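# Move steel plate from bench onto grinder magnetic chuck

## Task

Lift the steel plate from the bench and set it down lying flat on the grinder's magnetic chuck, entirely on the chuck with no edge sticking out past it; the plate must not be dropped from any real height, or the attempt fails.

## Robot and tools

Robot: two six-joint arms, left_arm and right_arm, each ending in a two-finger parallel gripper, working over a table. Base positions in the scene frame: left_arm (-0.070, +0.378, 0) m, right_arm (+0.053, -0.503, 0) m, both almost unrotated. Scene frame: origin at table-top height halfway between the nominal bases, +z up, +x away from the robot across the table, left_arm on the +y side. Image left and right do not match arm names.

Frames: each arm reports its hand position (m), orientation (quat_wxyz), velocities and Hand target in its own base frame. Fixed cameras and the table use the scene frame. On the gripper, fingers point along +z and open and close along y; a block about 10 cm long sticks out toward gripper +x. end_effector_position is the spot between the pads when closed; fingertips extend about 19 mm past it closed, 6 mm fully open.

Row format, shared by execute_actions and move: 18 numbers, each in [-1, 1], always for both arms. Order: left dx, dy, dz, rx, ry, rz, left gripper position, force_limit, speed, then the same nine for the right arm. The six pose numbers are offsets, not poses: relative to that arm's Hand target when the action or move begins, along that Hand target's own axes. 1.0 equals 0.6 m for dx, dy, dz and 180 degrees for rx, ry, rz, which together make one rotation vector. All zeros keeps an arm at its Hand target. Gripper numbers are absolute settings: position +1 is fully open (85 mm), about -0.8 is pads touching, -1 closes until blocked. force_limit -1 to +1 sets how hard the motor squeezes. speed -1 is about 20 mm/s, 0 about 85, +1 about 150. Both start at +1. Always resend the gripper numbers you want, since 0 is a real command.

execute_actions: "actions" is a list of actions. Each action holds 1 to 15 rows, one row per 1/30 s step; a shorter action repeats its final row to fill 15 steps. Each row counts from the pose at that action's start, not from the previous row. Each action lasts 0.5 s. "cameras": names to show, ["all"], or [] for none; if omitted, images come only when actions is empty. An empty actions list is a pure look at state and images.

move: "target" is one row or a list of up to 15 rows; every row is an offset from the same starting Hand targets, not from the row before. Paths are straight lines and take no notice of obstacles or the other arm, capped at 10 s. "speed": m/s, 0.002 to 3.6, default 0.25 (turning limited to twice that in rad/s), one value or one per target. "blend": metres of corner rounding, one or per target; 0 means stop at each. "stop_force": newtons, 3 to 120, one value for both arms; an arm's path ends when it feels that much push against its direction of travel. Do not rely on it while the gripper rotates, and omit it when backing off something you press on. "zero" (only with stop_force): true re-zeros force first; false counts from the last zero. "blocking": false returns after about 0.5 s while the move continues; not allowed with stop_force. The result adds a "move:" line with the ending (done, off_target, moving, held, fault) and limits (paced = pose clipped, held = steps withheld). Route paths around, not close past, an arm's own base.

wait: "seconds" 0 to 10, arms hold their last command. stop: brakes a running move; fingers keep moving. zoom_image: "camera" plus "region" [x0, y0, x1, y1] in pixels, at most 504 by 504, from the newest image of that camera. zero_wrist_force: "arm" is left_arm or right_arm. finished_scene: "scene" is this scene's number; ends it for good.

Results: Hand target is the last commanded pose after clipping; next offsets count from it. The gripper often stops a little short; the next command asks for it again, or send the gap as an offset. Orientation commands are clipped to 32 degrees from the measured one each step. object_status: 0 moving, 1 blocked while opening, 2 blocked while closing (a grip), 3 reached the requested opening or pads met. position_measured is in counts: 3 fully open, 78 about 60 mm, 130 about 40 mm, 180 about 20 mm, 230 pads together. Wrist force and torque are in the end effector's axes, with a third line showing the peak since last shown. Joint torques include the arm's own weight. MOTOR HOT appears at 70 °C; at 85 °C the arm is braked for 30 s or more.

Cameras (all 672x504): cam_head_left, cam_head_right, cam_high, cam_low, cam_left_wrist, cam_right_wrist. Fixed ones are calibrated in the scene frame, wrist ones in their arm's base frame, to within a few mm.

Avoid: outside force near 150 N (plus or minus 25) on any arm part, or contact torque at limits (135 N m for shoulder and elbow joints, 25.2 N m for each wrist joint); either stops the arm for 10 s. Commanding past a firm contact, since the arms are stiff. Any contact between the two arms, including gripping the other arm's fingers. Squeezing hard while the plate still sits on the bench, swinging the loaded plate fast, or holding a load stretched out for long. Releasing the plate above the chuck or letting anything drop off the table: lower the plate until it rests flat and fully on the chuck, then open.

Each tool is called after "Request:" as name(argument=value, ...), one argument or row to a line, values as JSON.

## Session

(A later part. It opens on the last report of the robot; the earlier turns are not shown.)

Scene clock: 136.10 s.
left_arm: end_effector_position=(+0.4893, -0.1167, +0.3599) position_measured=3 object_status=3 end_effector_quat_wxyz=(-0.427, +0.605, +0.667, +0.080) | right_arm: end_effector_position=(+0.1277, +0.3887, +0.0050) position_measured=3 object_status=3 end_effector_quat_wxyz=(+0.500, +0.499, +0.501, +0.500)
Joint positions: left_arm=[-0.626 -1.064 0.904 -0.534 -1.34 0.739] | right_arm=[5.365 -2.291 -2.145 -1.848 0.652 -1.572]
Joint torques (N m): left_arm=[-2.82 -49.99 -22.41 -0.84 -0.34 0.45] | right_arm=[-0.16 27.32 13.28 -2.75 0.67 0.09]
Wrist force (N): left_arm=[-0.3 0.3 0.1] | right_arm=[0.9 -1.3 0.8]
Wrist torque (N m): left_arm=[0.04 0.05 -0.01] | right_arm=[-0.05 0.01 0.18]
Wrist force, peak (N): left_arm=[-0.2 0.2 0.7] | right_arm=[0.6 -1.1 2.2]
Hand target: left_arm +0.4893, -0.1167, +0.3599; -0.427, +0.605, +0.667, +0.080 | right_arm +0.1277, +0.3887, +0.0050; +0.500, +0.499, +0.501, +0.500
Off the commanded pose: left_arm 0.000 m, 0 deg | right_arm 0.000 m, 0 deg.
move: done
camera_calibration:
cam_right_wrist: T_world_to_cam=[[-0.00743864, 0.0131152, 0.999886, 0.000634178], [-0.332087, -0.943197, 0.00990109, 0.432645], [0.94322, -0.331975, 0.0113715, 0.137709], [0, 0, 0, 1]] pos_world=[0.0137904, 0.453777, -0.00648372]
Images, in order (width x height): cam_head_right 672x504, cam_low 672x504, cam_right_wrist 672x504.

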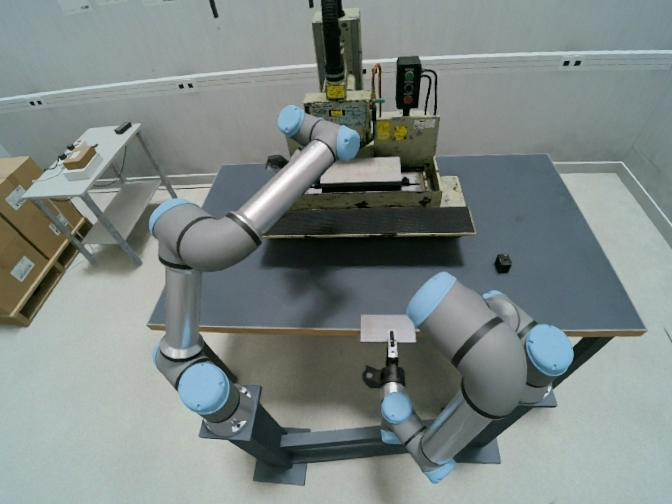

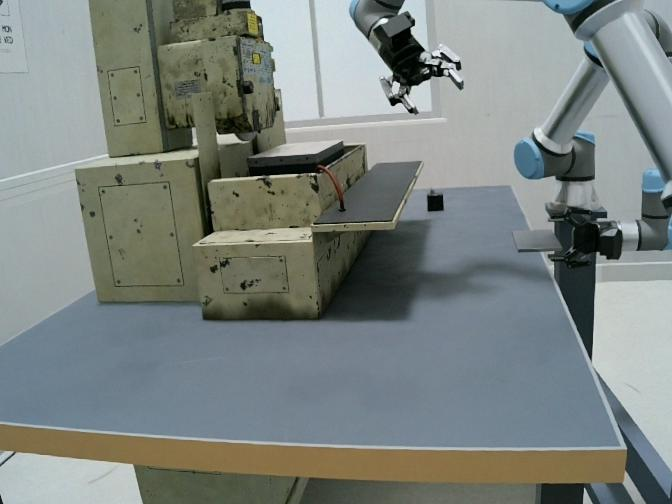

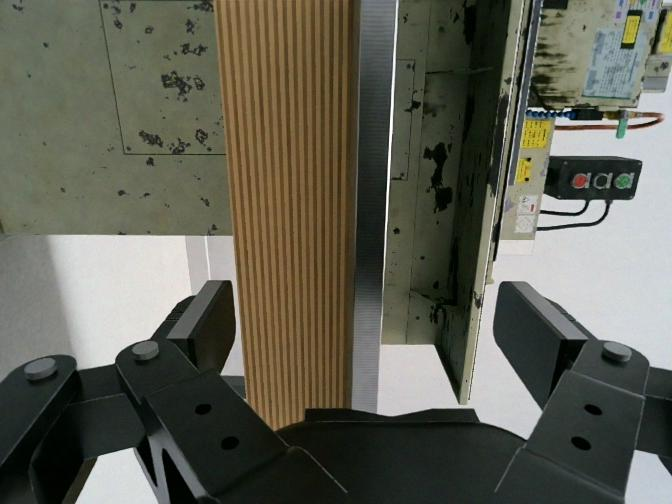

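Request:
execute_actions(
  actions=[
    [[0,0,0,0,0,0,1,1,1,0,0,0,0,0,0,-1,1,-1]],
    [[0,0,0,0,0,0,1,1,1,0,0,0,0,0,0,-1,1,-1]],
    [[0,0,0,0,0,0,1,1,1,0,0,0,0,0,0,-1,1,-1]],
    [[0,0,0,0,0,0,1,1,1,0,0,0,0,0,0,-1,1,-1]],
    [[0,0,0,0,0,0,1,1,1,0,0,0,0,0,0,-1,1,-1]],
    [[0,0,0,0,0,0,1,1,1,0,0,0,0,0,0,-1,1,-1]],
    [[0,0,0,0,0,0,1,1,1,0,0,0,0,0,0,-1,1,-1]],
    [[0,0,0,0,0,0,1,1,1,0,0,0,0,0,0,-1,1,-1]],
  ],
  cameras=["cam_low","cam_right_wrist"],
)

Scene clock: 144.33 s.
left_arm: end_effector_position=(+0.4893, -0.1167, +0.3599) position_measured=3 object_status=3 end_effector_quat_wxyz=(-0.427, +0.605, +0.667, +0.080) | right_arm: end_effector_position=(+0.1277, +0.3887, +0.0050) position_measured=212 object_status=0 end_effector_quat_wxyz=(+0.500, +0.499, +0.501, +0.500)
Joint positions: left_arm=[-0.626 -1.064 0.904 -0.534 -1.34 0.739] | right_arm=[5.365 -2.291 -2.145 -1.848 0.652 -1.572]
Joint torques (N m): left_arm=[-5.03 -49.49 -24.99 -0.92 -0.32 0.49] | right_arm=[-2 35.87 8.94 -2.45 -2.54 -2.26]
Wrist force (N): left_arm=[0.0 0.3 0.4] | right_arm=[0.9 -12.5 0.9]
Wrist torque (N m): left_arm=[0.04 0.01 0.00] | right_arm=[0.36 0.00 0.06]
Wrist force, peak (N): left_arm=[-0.1 0.7 0.3] | right_arm=[1.0 -12.7 1.1]
Hand target: left_arm +0.4893, -0.1167, +0.3599; -0.427, +0.605, +0.667, +0.080 | right_arm +0.1277, +0.3887, +0.0050; +0.500, +0.499, +0.501, +0.500
Off the commanded pose: left_arm 0.000 m, 0 deg | right_arm 0.000 m, 0 deg.
camera_calibration:
cam_right_wrist: T_world_to_cam=[[-0.00740477, 0.0132093, 0.999885, 0.000591314], [-0.332087, -0.943196, 0.0100011, 0.432645], [0.94322, -0.331975, 0.0113708, 0.137709], [0, 0, 0, 1]] pos_world=[0.0137904, 0.453777, -0.00648402]
Images, in order (width x height): cam_low 672x504, cam_right_wrist 672x504.

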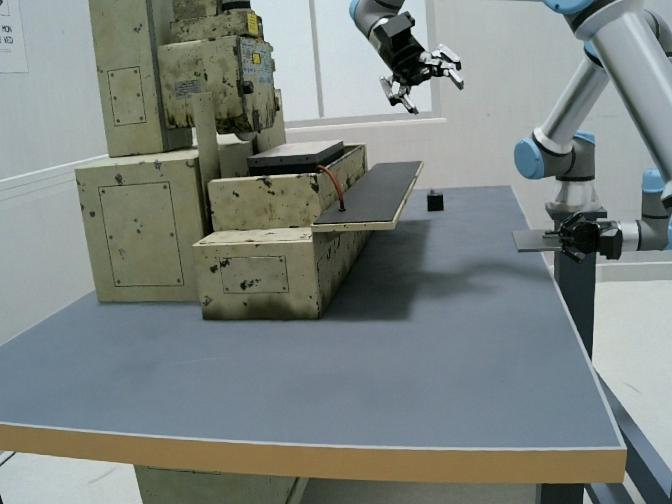

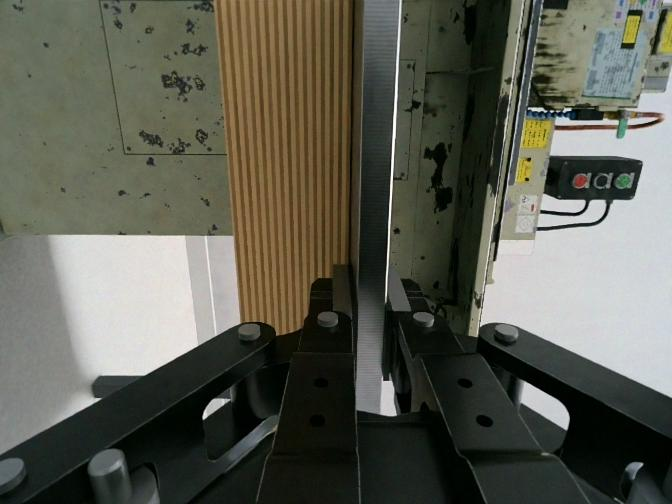

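Request:
wait(
  seconds=0.7,
)

Request:
move(
  target=[0,0,0,0,0,0,1,1,1,0,0.05,0,0,0,0,-1,1,-1],
  speed=0.04,
  cameras=["cam_low","cam_right_wrist"],
)

Request:
zoom_image(
  camera="cam_low",
  region=[480, 180, 640, 300],
)

Scene clock: 147.67 s.
left_arm: end_effector_position=(+0.4893, -0.1167, +0.3599) position_measured=3 object_status=3 end_effector_quat_wxyz=(-0.427, +0.605, +0.667, +0.080) | right_arm: end_effector_position=(+0.1277, +0.3887, +0.0050) position_measured=212 object_status=2 end_effector_quat_wxyz=(+0.500, +0.499, +0.501, +0.500)
Joint positions: left_arm=[-0.626 -1.064 0.904 -0.534 -1.34 0.739] | right_arm=[5.365 -2.291 -2.145 -1.848 0.652 -1.572]
Joint torques (N m): left_arm=[-3.36 -48.89 -23.87 -0.87 -0.05 0.72] | right_arm=[-0.76 45.92 -3.19 -2.23 -2.5 -0.64]
Wrist force (N): left_arm=[0.0 0.4 0.5] | right_arm=[0.7 -12.4 0.5]
Wrist torque (N m): left_arm=[0.06 0.00 -0.01] | right_arm=[0.38 0.04 0.06]
Wrist force, peak (N): left_arm=[-0.3 0.5 0.5] | right_arm=[0.7 -12.7 1.0]
Hand target: left_arm +0.4893, -0.1167, +0.3599; -0.427, +0.605, +0.667, +0.080 | right_arm +0.1277, +0.3887, +0.0050; +0.500, +0.499, +0.501, +0.500
Tool commands: left_gripper/position=+1.0 left_gripper/force_limit=+1.0 left_gripper/speed=+1.0 right_gripper/position=-1.0 right_gripper/force_limit=+1.0 right_gripper/speed=-1.0
Off the commanded pose: left_arm 0.000 m, 0 deg | right_arm 0.000 m, 0 deg.
wait: 0.70 s; at rest from the start

Scene clock: 148.70 s.
left_arm: end_effector_position=(+0.4893, -0.1167, +0.3599) position_measured=3 object_status=3 end_effector_quat_wxyz=(-0.427, +0.605, +0.667, +0.080) | right_arm: end_effector_position=(+0.1277, +0.3887, +0.0351) position_measured=212 object_status=2 end_effector_quat_wxyz=(+0.501, +0.499, +0.501, +0.500) end_effector_velocity=(+0.000, +0.000, -0.001) end_effector_angular_velocity=(+0.003, +0.002, -0.001)
Joint positions: left_arm=[-0.626 -1.064 0.904 -0.534 -1.34 0.739] | right_arm=[5.365 -2.211 -2.154 -1.919 0.652 -1.572]
Joint velocities: left_arm=[within noise] | right_arm=[-0.001 -0.001 0 0.005 0 0]
Joint torques (N m): left_arm=[-3.68 -47.39 -24.81 -0.85 -0.24 0.71] | right_arm=[-3.89 29.54 5.98 -1.39 -2.69 -1.09]
Wrist force (N): left_arm=[0.2 0.2 0.2] | right_arm=[0.7 -12.5 0.7]
Wrist torque (N m): left_arm=[0.04 -0.03 0.00] | right_arm=[0.36 0.05 0.06]
Wrist force, peak (N): left_arm=[-0.1 0.2 0.8] | right_arm=[0.8 -13.7 0.9]
Hand target: left_arm +0.4893, -0.1167, +0.3599; -0.427, +0.605, +0.667, +0.080 | right_arm +0.1277, +0.3888, +0.0350; +0.500, +0.499, +0.501, +0.500
Off the commanded pose: left_arm 0.000 m, 0 deg | right_arm 0.000 m, 0 deg.
move: done
camera_calibration:
cam_right_wrist: T_world_to_cam=[[-0.00749885, 0.0132432, 0.999884, -0.0294193], [-0.332088, -0.943195, 0.0100018, 0.432345], [0.943219, -0.331975, 0.0114708, 0.137365], [0, 0, 0, 1]] pos_world=[0.0137905, 0.453777, 0.023516]
Images, in order (width x height): cam_low 672x504, cam_right_wrist 672x504.

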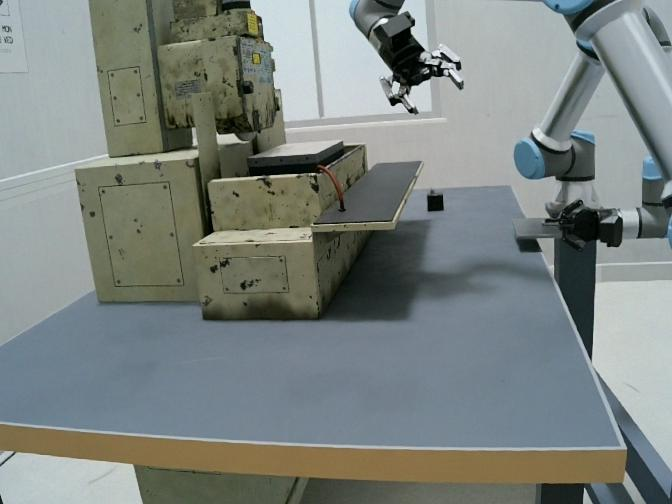

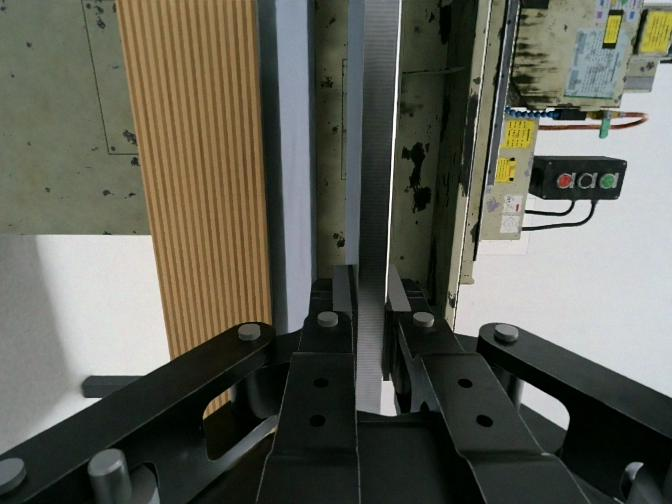

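Scaled by 3.150 from the camera's 672x504 image, which has a finer 960x720 frame.

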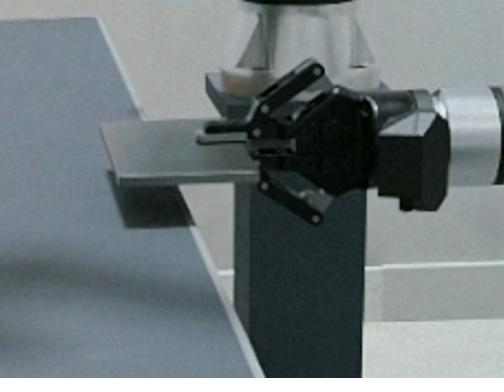

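Request:
move(
  target=[
    [0.288,-0.078,0.092,0,0,0,1,1,1,0,0.475,0,0,0,0,-1,1,-1],
    [0.288,-0.078,0.092,0,0,0,1,1,1,0.118,0.458,0.773,0,0,0,-1,1,-1],
  ],
  speed=0.15,
  blend=[0.05,0],
  cameras=["cam_low","cam_right_wrist","cam_high","cam_head_right"],
)

Request:
zoom_image(
  camera="cam_low",
  region=[220, 100, 460, 250],
)

Request:
zoom_image(
  camera="cam_high",
  region=[300, 130, 520, 350],
)

Scene clock: 168.10 s.
left_arm: end_effector_position=(+0.4389, +0.0335, +0.4599) position_measured=3 object_status=3 end_effector_quat_wxyz=(-0.427, +0.605, +0.667, +0.080) | right_arm: end_effector_position=(+0.5913, +0.4603, +0.3099) position_measured=212 object_status=2 end_effector_quat_wxyz=(+0.500, +0.499, +0.501, +0.500)
Joint positions: left_arm=[-0.456 -1.283 0.96 -0.405 -1.212 0.854] | right_arm=[4.321 -2.021 -1.474 -2.787 -0.392 -1.574]
Joint torques (N m): left_arm=[-7.51 -27.83 -14.21 -2.03 -2.03 -1.69] | right_arm=[-2.43 47.01 35.77 4.57 0.7 0.15]
Wrist force (N): left_arm=[0.0 0.2 0.0] | right_arm=[0.5 -13.1 1.4]
Wrist torque (N m): left_arm=[0.00 0.04 -0.15] | right_arm=[0.26 0.10 0.10]
Wrist force, peak (N): left_arm=[-1.6 0.5 -0.2] | right_arm=[1.3 -16.2 0.8]
Hand target: left_arm +0.4389, +0.0335, +0.4599; -0.427, +0.605, +0.667, +0.080 | right_arm +0.5914, +0.4604, +0.3099; +0.500, +0.499, +0.501, +0.500
Off the commanded pose: left_arm 0.000 m, 0 deg | right_arm 0.000 m, 0 deg.
move: done
camera_calibration:
cam_right_wrist: T_world_to_cam=[[-0.00734442, 0.0130818, 0.999887, -0.301749], [-0.332086, -0.943197, 0.00990083, 0.651114], [0.943221, -0.331976, 0.0112715, -0.279236], [0, 0, 0, 1]] pos_world=[0.47739, 0.525377, 0.298416]
Images, in order (width x height): cam_head_right 672x504, cam_high 672x504, cam_low 672x504, cam_right_wrist 672x504.

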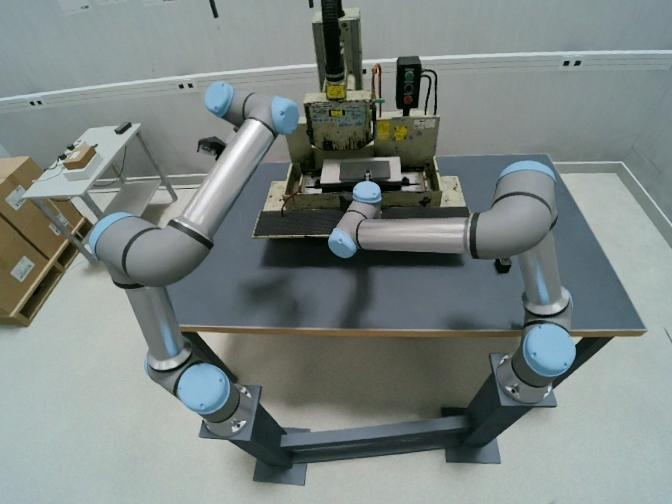

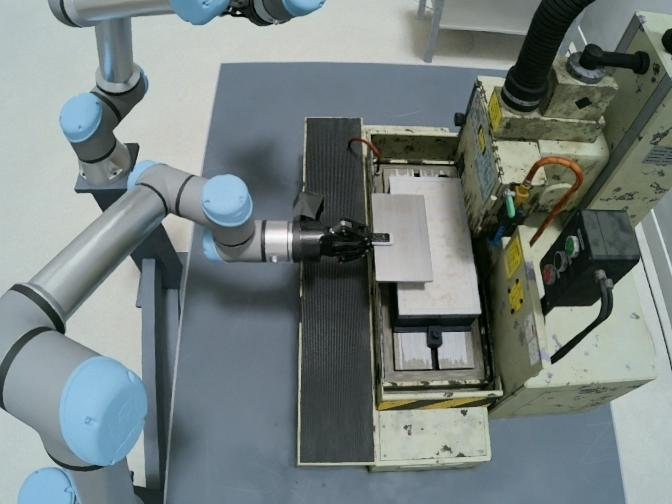

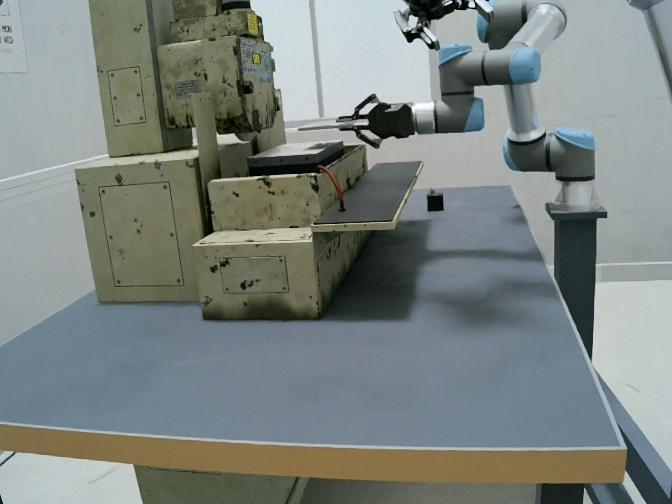

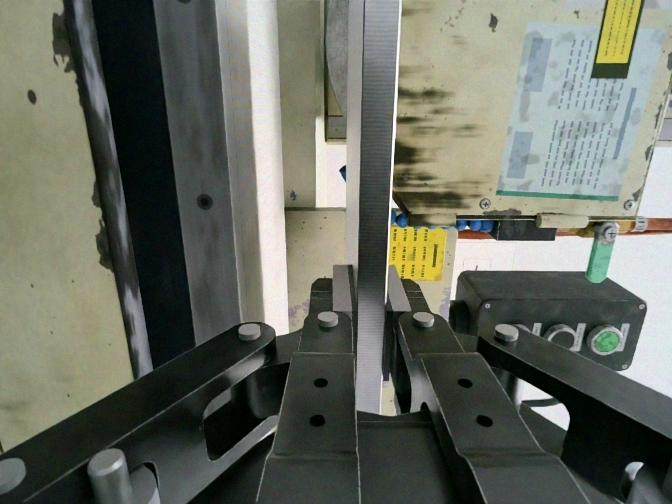

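Scaled by 2.100 from the camera's 672x504 image, which has a finer 960x720 frame.

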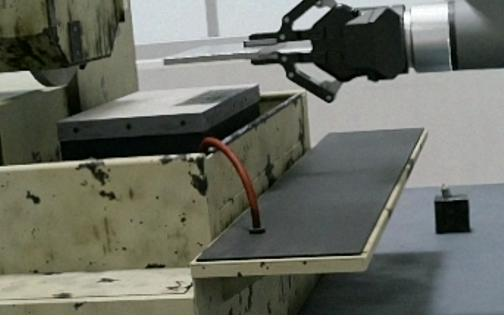

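Scaled by 2.291 from the camera's 672x504 image, which has a finer 960x720 frame.

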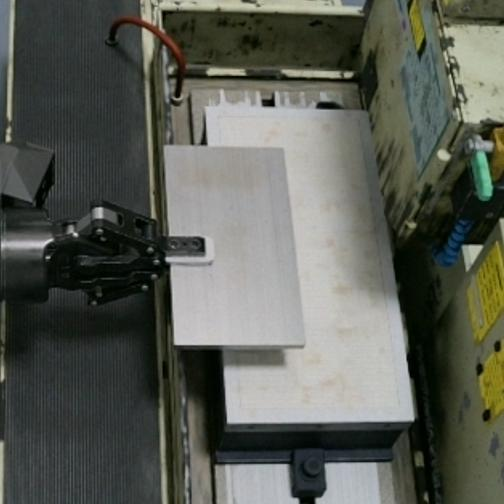

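Request:
move(
  target=[0,0,0,0,0,0,1,1,1,0,-0.09,0,0,0,0,-1,1,-1],
  speed=0.015,
  stop_force=6,
  cameras=["cam_low","cam_right_wrist","cam_high"],
)

Request:
zoom_image(
  camera="cam_low",
  region=[220, 100, 460, 250],
)

Request:
zoom_image(
  camera="cam_high",
  region=[300, 130, 520, 350],
)

Scene clock: 177.73 s.
left_arm: end_effector_position=(+0.4389, +0.0335, +0.4599) position_measured=3 object_status=3 end_effector_quat_wxyz=(-0.427, +0.605, +0.667, +0.080) | right_arm: end_effector_position=(+0.5914, +0.4603, +0.2671) position_measured=212 object_status=2 end_effector_quat_wxyz=(+0.500, +0.499, +0.501, +0.500)
Joint positions: left_arm=[-0.456 -1.283 0.96 -0.405 -1.212 0.854] | right_arm=[4.32 -2.06 -1.532 -2.69 -0.392 -1.574]
Joint torques (N m): left_arm=[-7.33 -26.37 -14.72 -2.26 -2.11 -1.75] | right_arm=[-6.01 57.01 31.42 3.13 -1.56 2.15]
Wrist force (N): left_arm=[0.2 0.3 0.1] | right_arm=[-0.2 -6.8 2.2]
Wrist torque (N m): left_arm=[0.03 0.02 -0.16] | right_arm=[0.02 0.20 0.42]
Wrist force, peak (N): left_arm=[-0.5 0.0 0.2] | right_arm=[0.5 -13.3 1.3]
Hand target: left_arm +0.4389, +0.0335, +0.4599; -0.427, +0.605, +0.667, +0.080 | right_arm +0.5914, +0.4603, +0.2671; +0.500, +0.499, +0.500, +0.500 (not the last commanded pose)
Off the commanded pose: left_arm 0.000 m, 0 deg | right_arm 0.011 m, 0 deg.
move: contact (right_arm)
camera_calibration:
cam_right_wrist: T_world_to_cam=[[-0.00743864, 0.0131152, 0.999886, -0.258926], [-0.332087, -0.943197, 0.00990109, 0.651571], [0.94322, -0.331975, 0.0113715, -0.278873], [0, 0, 0, 1]] pos_world=[0.47749, 0.525377, 0.255616]
Images, in order (width x height): cam_high 672x504, cam_low 672x504, cam_right_wrist 672x504.

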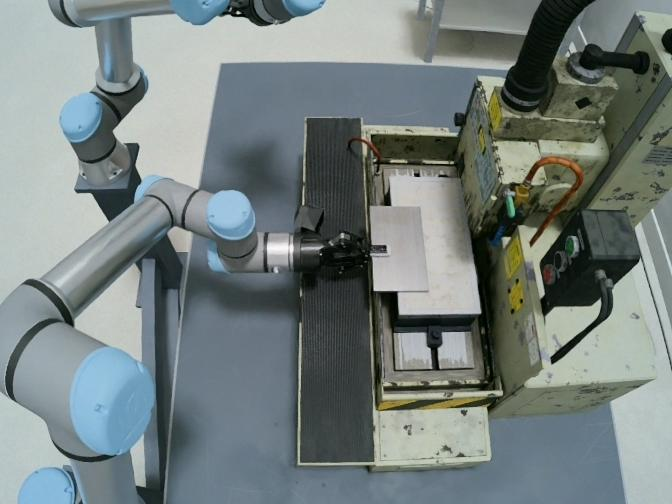

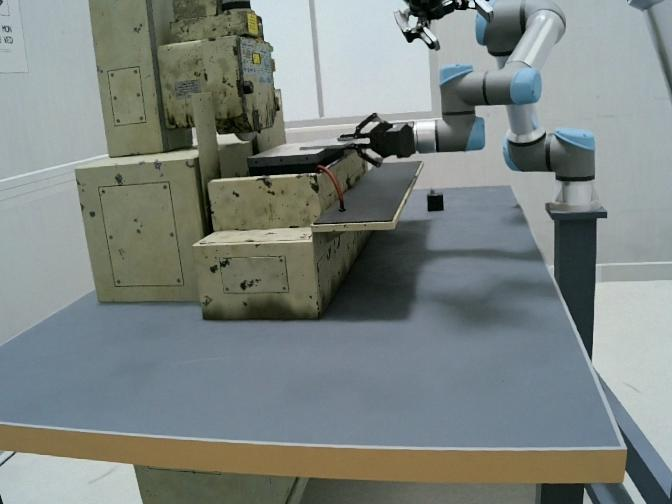

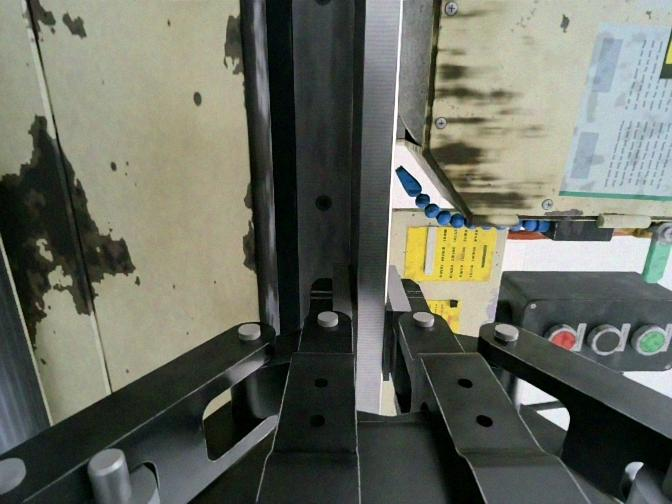

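Scaled by 2.100 from the camera's 672x504 image, which has a finer 960x720 frame.

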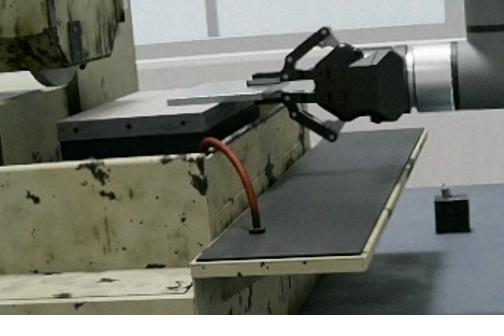

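Scaled by 2.291 from the camera's 672x504 image, which has a finer 960x720 frame.

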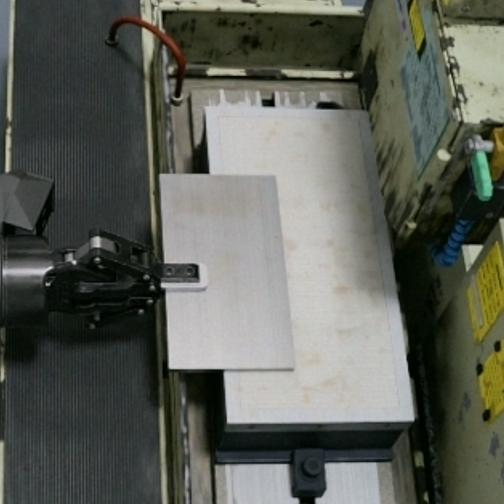

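Request:
move(
  target=[
    [0,0,0,0,0,0,1,1,1,0,0,0,0,0,0,-0.35,1,-1],
    [0,0,0,0,0,0,1,1,1,0,0,-0.12,0,0,0,-0.35,1,-1],
  ],
  speed=0.08,
  cameras=["cam_low","cam_right_wrist","cam_high"],
)

Request:
zoom_image(
  camera="cam_low",
  region=[220, 100, 460, 250],
)

Scene clock: 183.17 s.
left_arm: end_effector_position=(+0.4389, +0.0335, +0.4599) position_measured=3 object_status=3 end_effector_quat_wxyz=(-0.427, +0.605, +0.667, +0.080) | right_arm: end_effector_position=(+0.5194, +0.4602, +0.2671) position_measured=173 object_status=3 end_effector_quat_wxyz=(+0.500, +0.499, +0.500, +0.500)
Joint positions: left_arm=[-0.456 -1.283 0.96 -0.405 -1.212 0.854] | right_arm=[4.448 -1.976 -1.661 -2.644 -0.264 -1.575]
Joint torques (N m): left_arm=[-7.4 -27.19 -14.81 -1.91 -2.11 -1.77] | right_arm=[-6.48 32.1 28.17 -0.49 -2.76 -2.07]
Wrist force (N): left_arm=[0.3 0.2 0.1] | right_arm=[-0.4 -0.8 1.6]
Wrist torque (N m): left_arm=[0.01 0.00 -0.16] | right_arm=[0.02 0.27 0.37]
Wrist force, peak (N): left_arm=[-0.3 0.3 0.4] | right_arm=[-0.1 -7.8 2.3]
Hand target: left_arm +0.4389, +0.0335, +0.4599; -0.427, +0.605, +0.667, +0.080 | right_arm +0.5194, +0.4602, +0.2671; +0.500, +0.499, +0.500, +0.500
Off the commanded pose: left_arm 0.000 m, 0 deg | right_arm 0.000 m, 0 deg.
move: done
camera_calibration:
cam_right_wrist: T_world_to_cam=[[-0.00750639, 0.0129271, 0.999888, -0.259336], [-0.332086, -0.943199, 0.00970112, 0.627713], [0.943219, -0.331976, 0.0113729, -0.210961], [0, 0, 0, 1]] pos_world=[0.40549, 0.525377, 0.255617]
Images, in order (width x height): cam_high 672x504, cam_low 672x504, cam_right_wrist 672x504.

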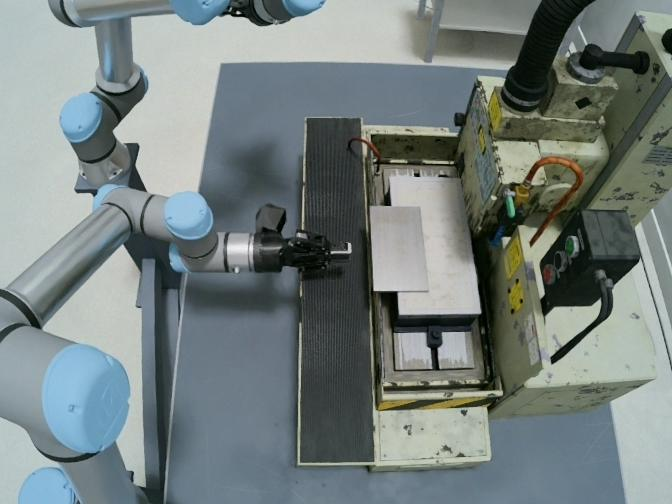

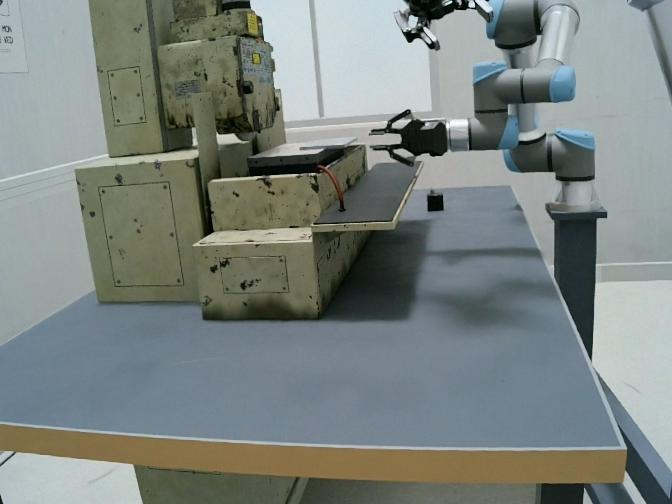

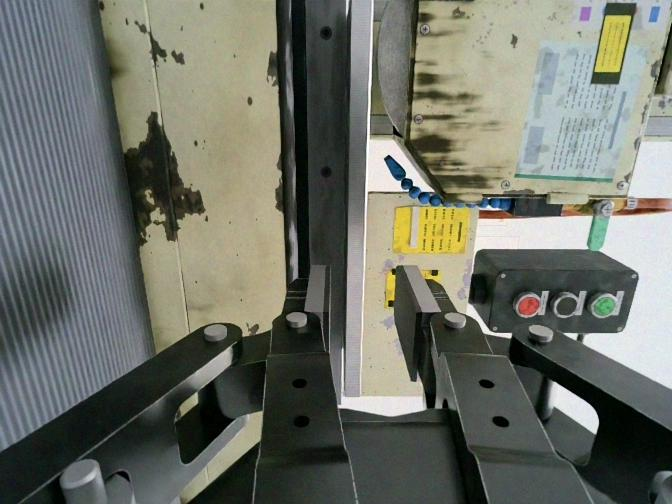

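Scaled by 2.100 from the camera's 672x504 image, which has a finer 960x720 frame.

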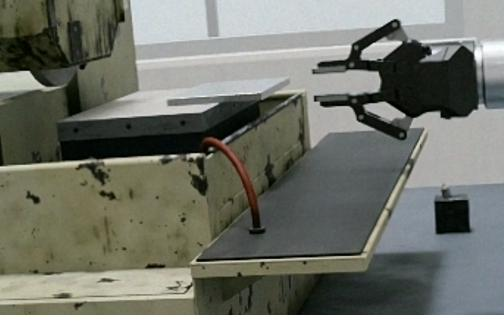

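Request:
move(
  target=[
    [0,0,0,0,0,0,1,1,1,0,0.0108,0,0,0,0.5,1,1,-1],
  ],
  speed=0.4,
)

Request:
move(
  target=[0,0,0,0,0,0,1,1,1,0,0,0.191,0,0,0,1,1,-1],
  speed=0.04,
  stop_force=30,
  cameras=["cam_low","cam_right_wrist","cam_high"],
)

Request:
zoom_image(
  camera="cam_high",
  region=[300, 130, 520, 350],
)

Scene clock: 195.10 s.
left_arm: end_effector_position=(+0.4389, +0.0335, +0.4599) position_measured=3 object_status=3 end_effector_quat_wxyz=(-0.427, +0.605, +0.667, +0.080) | right_arm: end_effector_position=(+0.5194, +0.4603, +0.2735) position_measured=3 object_status=0 end_effector_quat_wxyz=(+0.000, +0.707, +0.001, +0.707)
Joint positions: left_arm=[-0.456 -1.283 0.96 -0.405 -1.212 0.854] | right_arm=[4.449 -1.969 -1.653 -2.66 -0.264 -0.004]
Joint torques (N m): left_arm=[-8.14 -27.37 -13.05 -1.97 -1.95 -1.72] | right_arm=[-5.83 46.61 12.8 -0.12 -2.81 1.01]
Wrist force (N): left_arm=[0.0 0.2 0.0] | right_arm=[1.4 -0.6 0.3]
Wrist torque (N m): left_arm=[0.01 0.05 -0.16] | right_arm=[-0.15 -0.18 0.04]
Wrist force, peak (N): left_arm=[0.1 0.2 0.5] | right_arm=[0.1 -0.8 1.8]
Hand target: left_arm +0.4389, +0.0335, +0.4599; -0.427, +0.605, +0.667, +0.080 | right_arm +0.5194, +0.4603, +0.2735; +0.000, +0.707, +0.001, +0.707
Off the commanded pose: left_arm 0.000 m, 0 deg | right_arm 0.000 m, 0 deg.
move: done

Scene clock: 199.00 s.
left_arm: end_effector_position=(+0.4389, +0.0335, +0.4599) position_measured=3 object_status=3 end_effector_quat_wxyz=(-0.427, +0.605, +0.667, +0.080) | right_arm: end_effector_position=(+0.6340, +0.4603, +0.2736) position_measured=3 object_status=3 end_effector_quat_wxyz=(+0.000, +0.707, +0.001, +0.707)
Joint positions: left_arm=[-0.456 -1.283 0.96 -0.405 -1.212 0.854] | right_arm=[4.252 -2.112 -1.433 -2.738 -0.461 -0.003]
Joint torques (N m): left_arm=[-8.06 -27.32 -13.64 -1.94 -1.76 -1.63] | right_arm=[10.79 46.27 7.03 0.46 3.06 0.25]
Wrist force (N): left_arm=[0.3 0.1 0.2] | right_arm=[15.9 -3.3 5.6]
Wrist torque (N m): left_arm=[0.00 0.00 -0.16] | right_arm=[-0.42 -0.59 0.44]
Wrist force, peak (N): left_arm=[-0.1 0.4 0.5] | right_arm=[16.3 -4.9 4.0]
Hand target: left_arm +0.4389, +0.0335, +0.4599; -0.427, +0.605, +0.667, +0.080 | right_arm +0.6340, +0.4603, +0.2736; +0.000, +0.707, +0.001, +0.707
Off the commanded pose: left_arm 0.000 m, 0 deg | right_arm 0.000 m, 0 deg.
move: done
camera_calibration:
cam_right_wrist: T_world_to_cam=[[-0.00639615, -0.999894, 0.0130592, 0.470539], [-0.332078, -0.0101944, -0.943197, 0.496958], [0.94323, -0.0103695, -0.331978, -0.37324], [0, 0, 0, 1]] pos_world=[0.520089, 0.471685, 0.338677]
Images, in order (width x height): cam_high 672x504, cam_low 672x504, cam_right_wrist 672x504.

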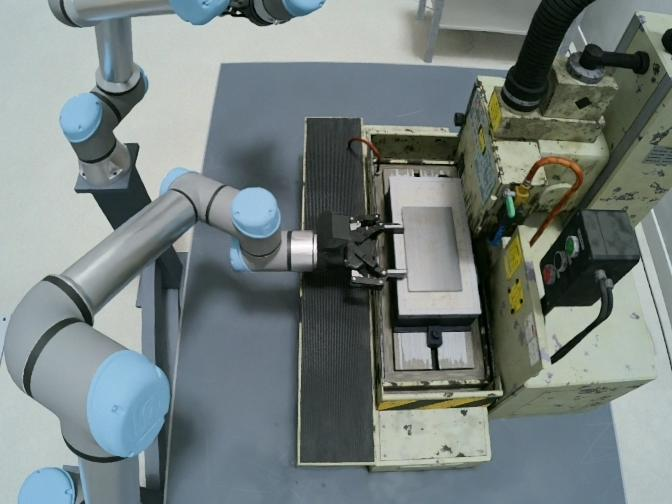

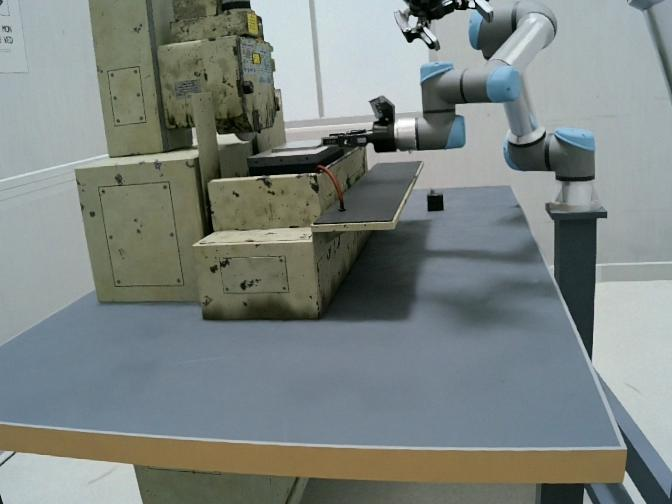

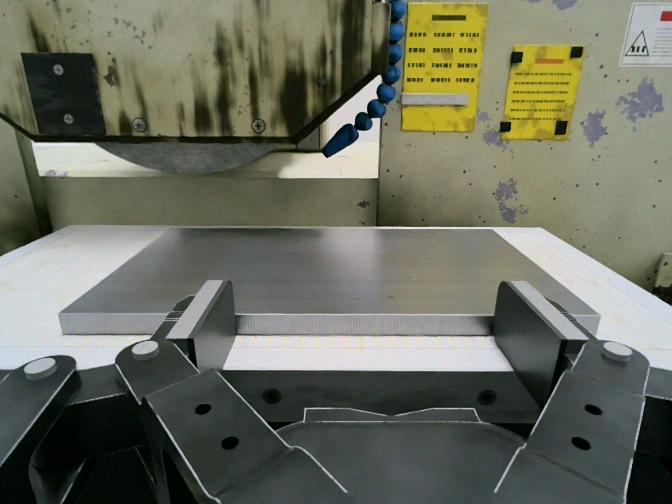

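Scaled by 2.291 from the camera's 672x504 image, which has a finer 960x720 frame.

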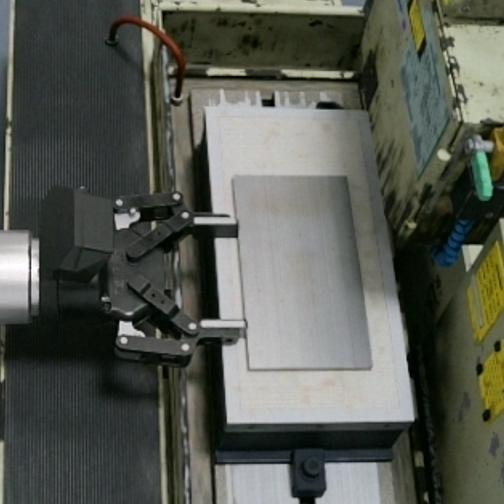

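Perfect. Retract.

Request:
move(
  target=[
    [0,0,0,0,0,0,1,1,1,0,0,-0.15,0,0,0,1,1,-1],
  ],
  speed=0.15,
  cameras=["cam_high"],
)

Request:
finished_scene(
  scene=1,
)

Scene clock: 203.23 s.
left_arm: end_effector_position=(+0.4389, +0.0335, +0.4599) position_measured=3 object_status=3 end_effector_quat_wxyz=(-0.427, +0.605, +0.667, +0.080) | right_arm: end_effector_position=(+0.5440, +0.4603, +0.2736) position_measured=3 object_status=3 end_effector_quat_wxyz=(+0.000, +0.707, +0.001, +0.707)
Joint positions: left_arm=[-0.456 -1.283 0.96 -0.405 -1.212 0.854] | right_arm=[4.403 -1.996 -1.612 -2.673 -0.31 -0.004]
Joint torques (N m): left_arm=[-7.05 -25.89 -14.46 -1.92 -1.79 -1.76] | right_arm=[5.41 41.67 18.49 -0.64 -0.5 -0.1]
Wrist force (N): left_arm=[0.1 0.1 0.1] | right_arm=[1.9 -0.4 0.5]
Wrist torque (N m): left_arm=[0.00 0.04 -0.16] | right_arm=[-0.12 -0.26 -0.02]
Wrist force, peak (N): left_arm=[-0.4 0.4 0.2] | right_arm=[16.8 -0.5 8.9]
Hand target: left_arm +0.4389, +0.0335, +0.4599; -0.427, +0.605, +0.667, +0.080 | right_arm +0.5440, +0.4603, +0.2736; +0.000, +0.707, +0.001, +0.707
Off the commanded pose: left_arm 0.000 m, 0 deg | right_arm 0.000 m, 0 deg.
move: done
Images, in order (width x height): cam_high 672x504.

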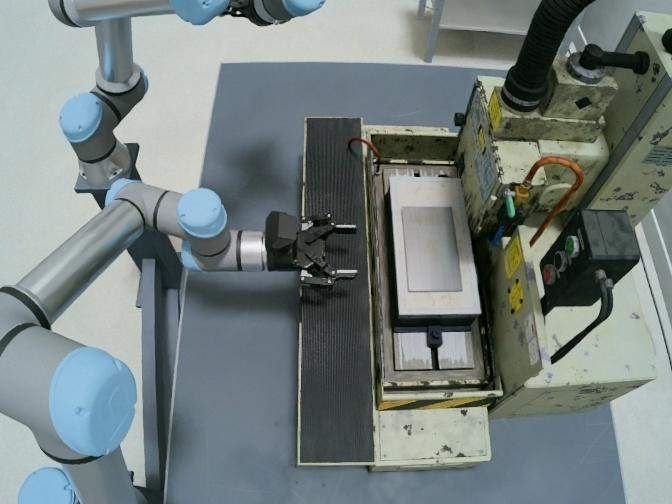

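The scene is finished: the task was done.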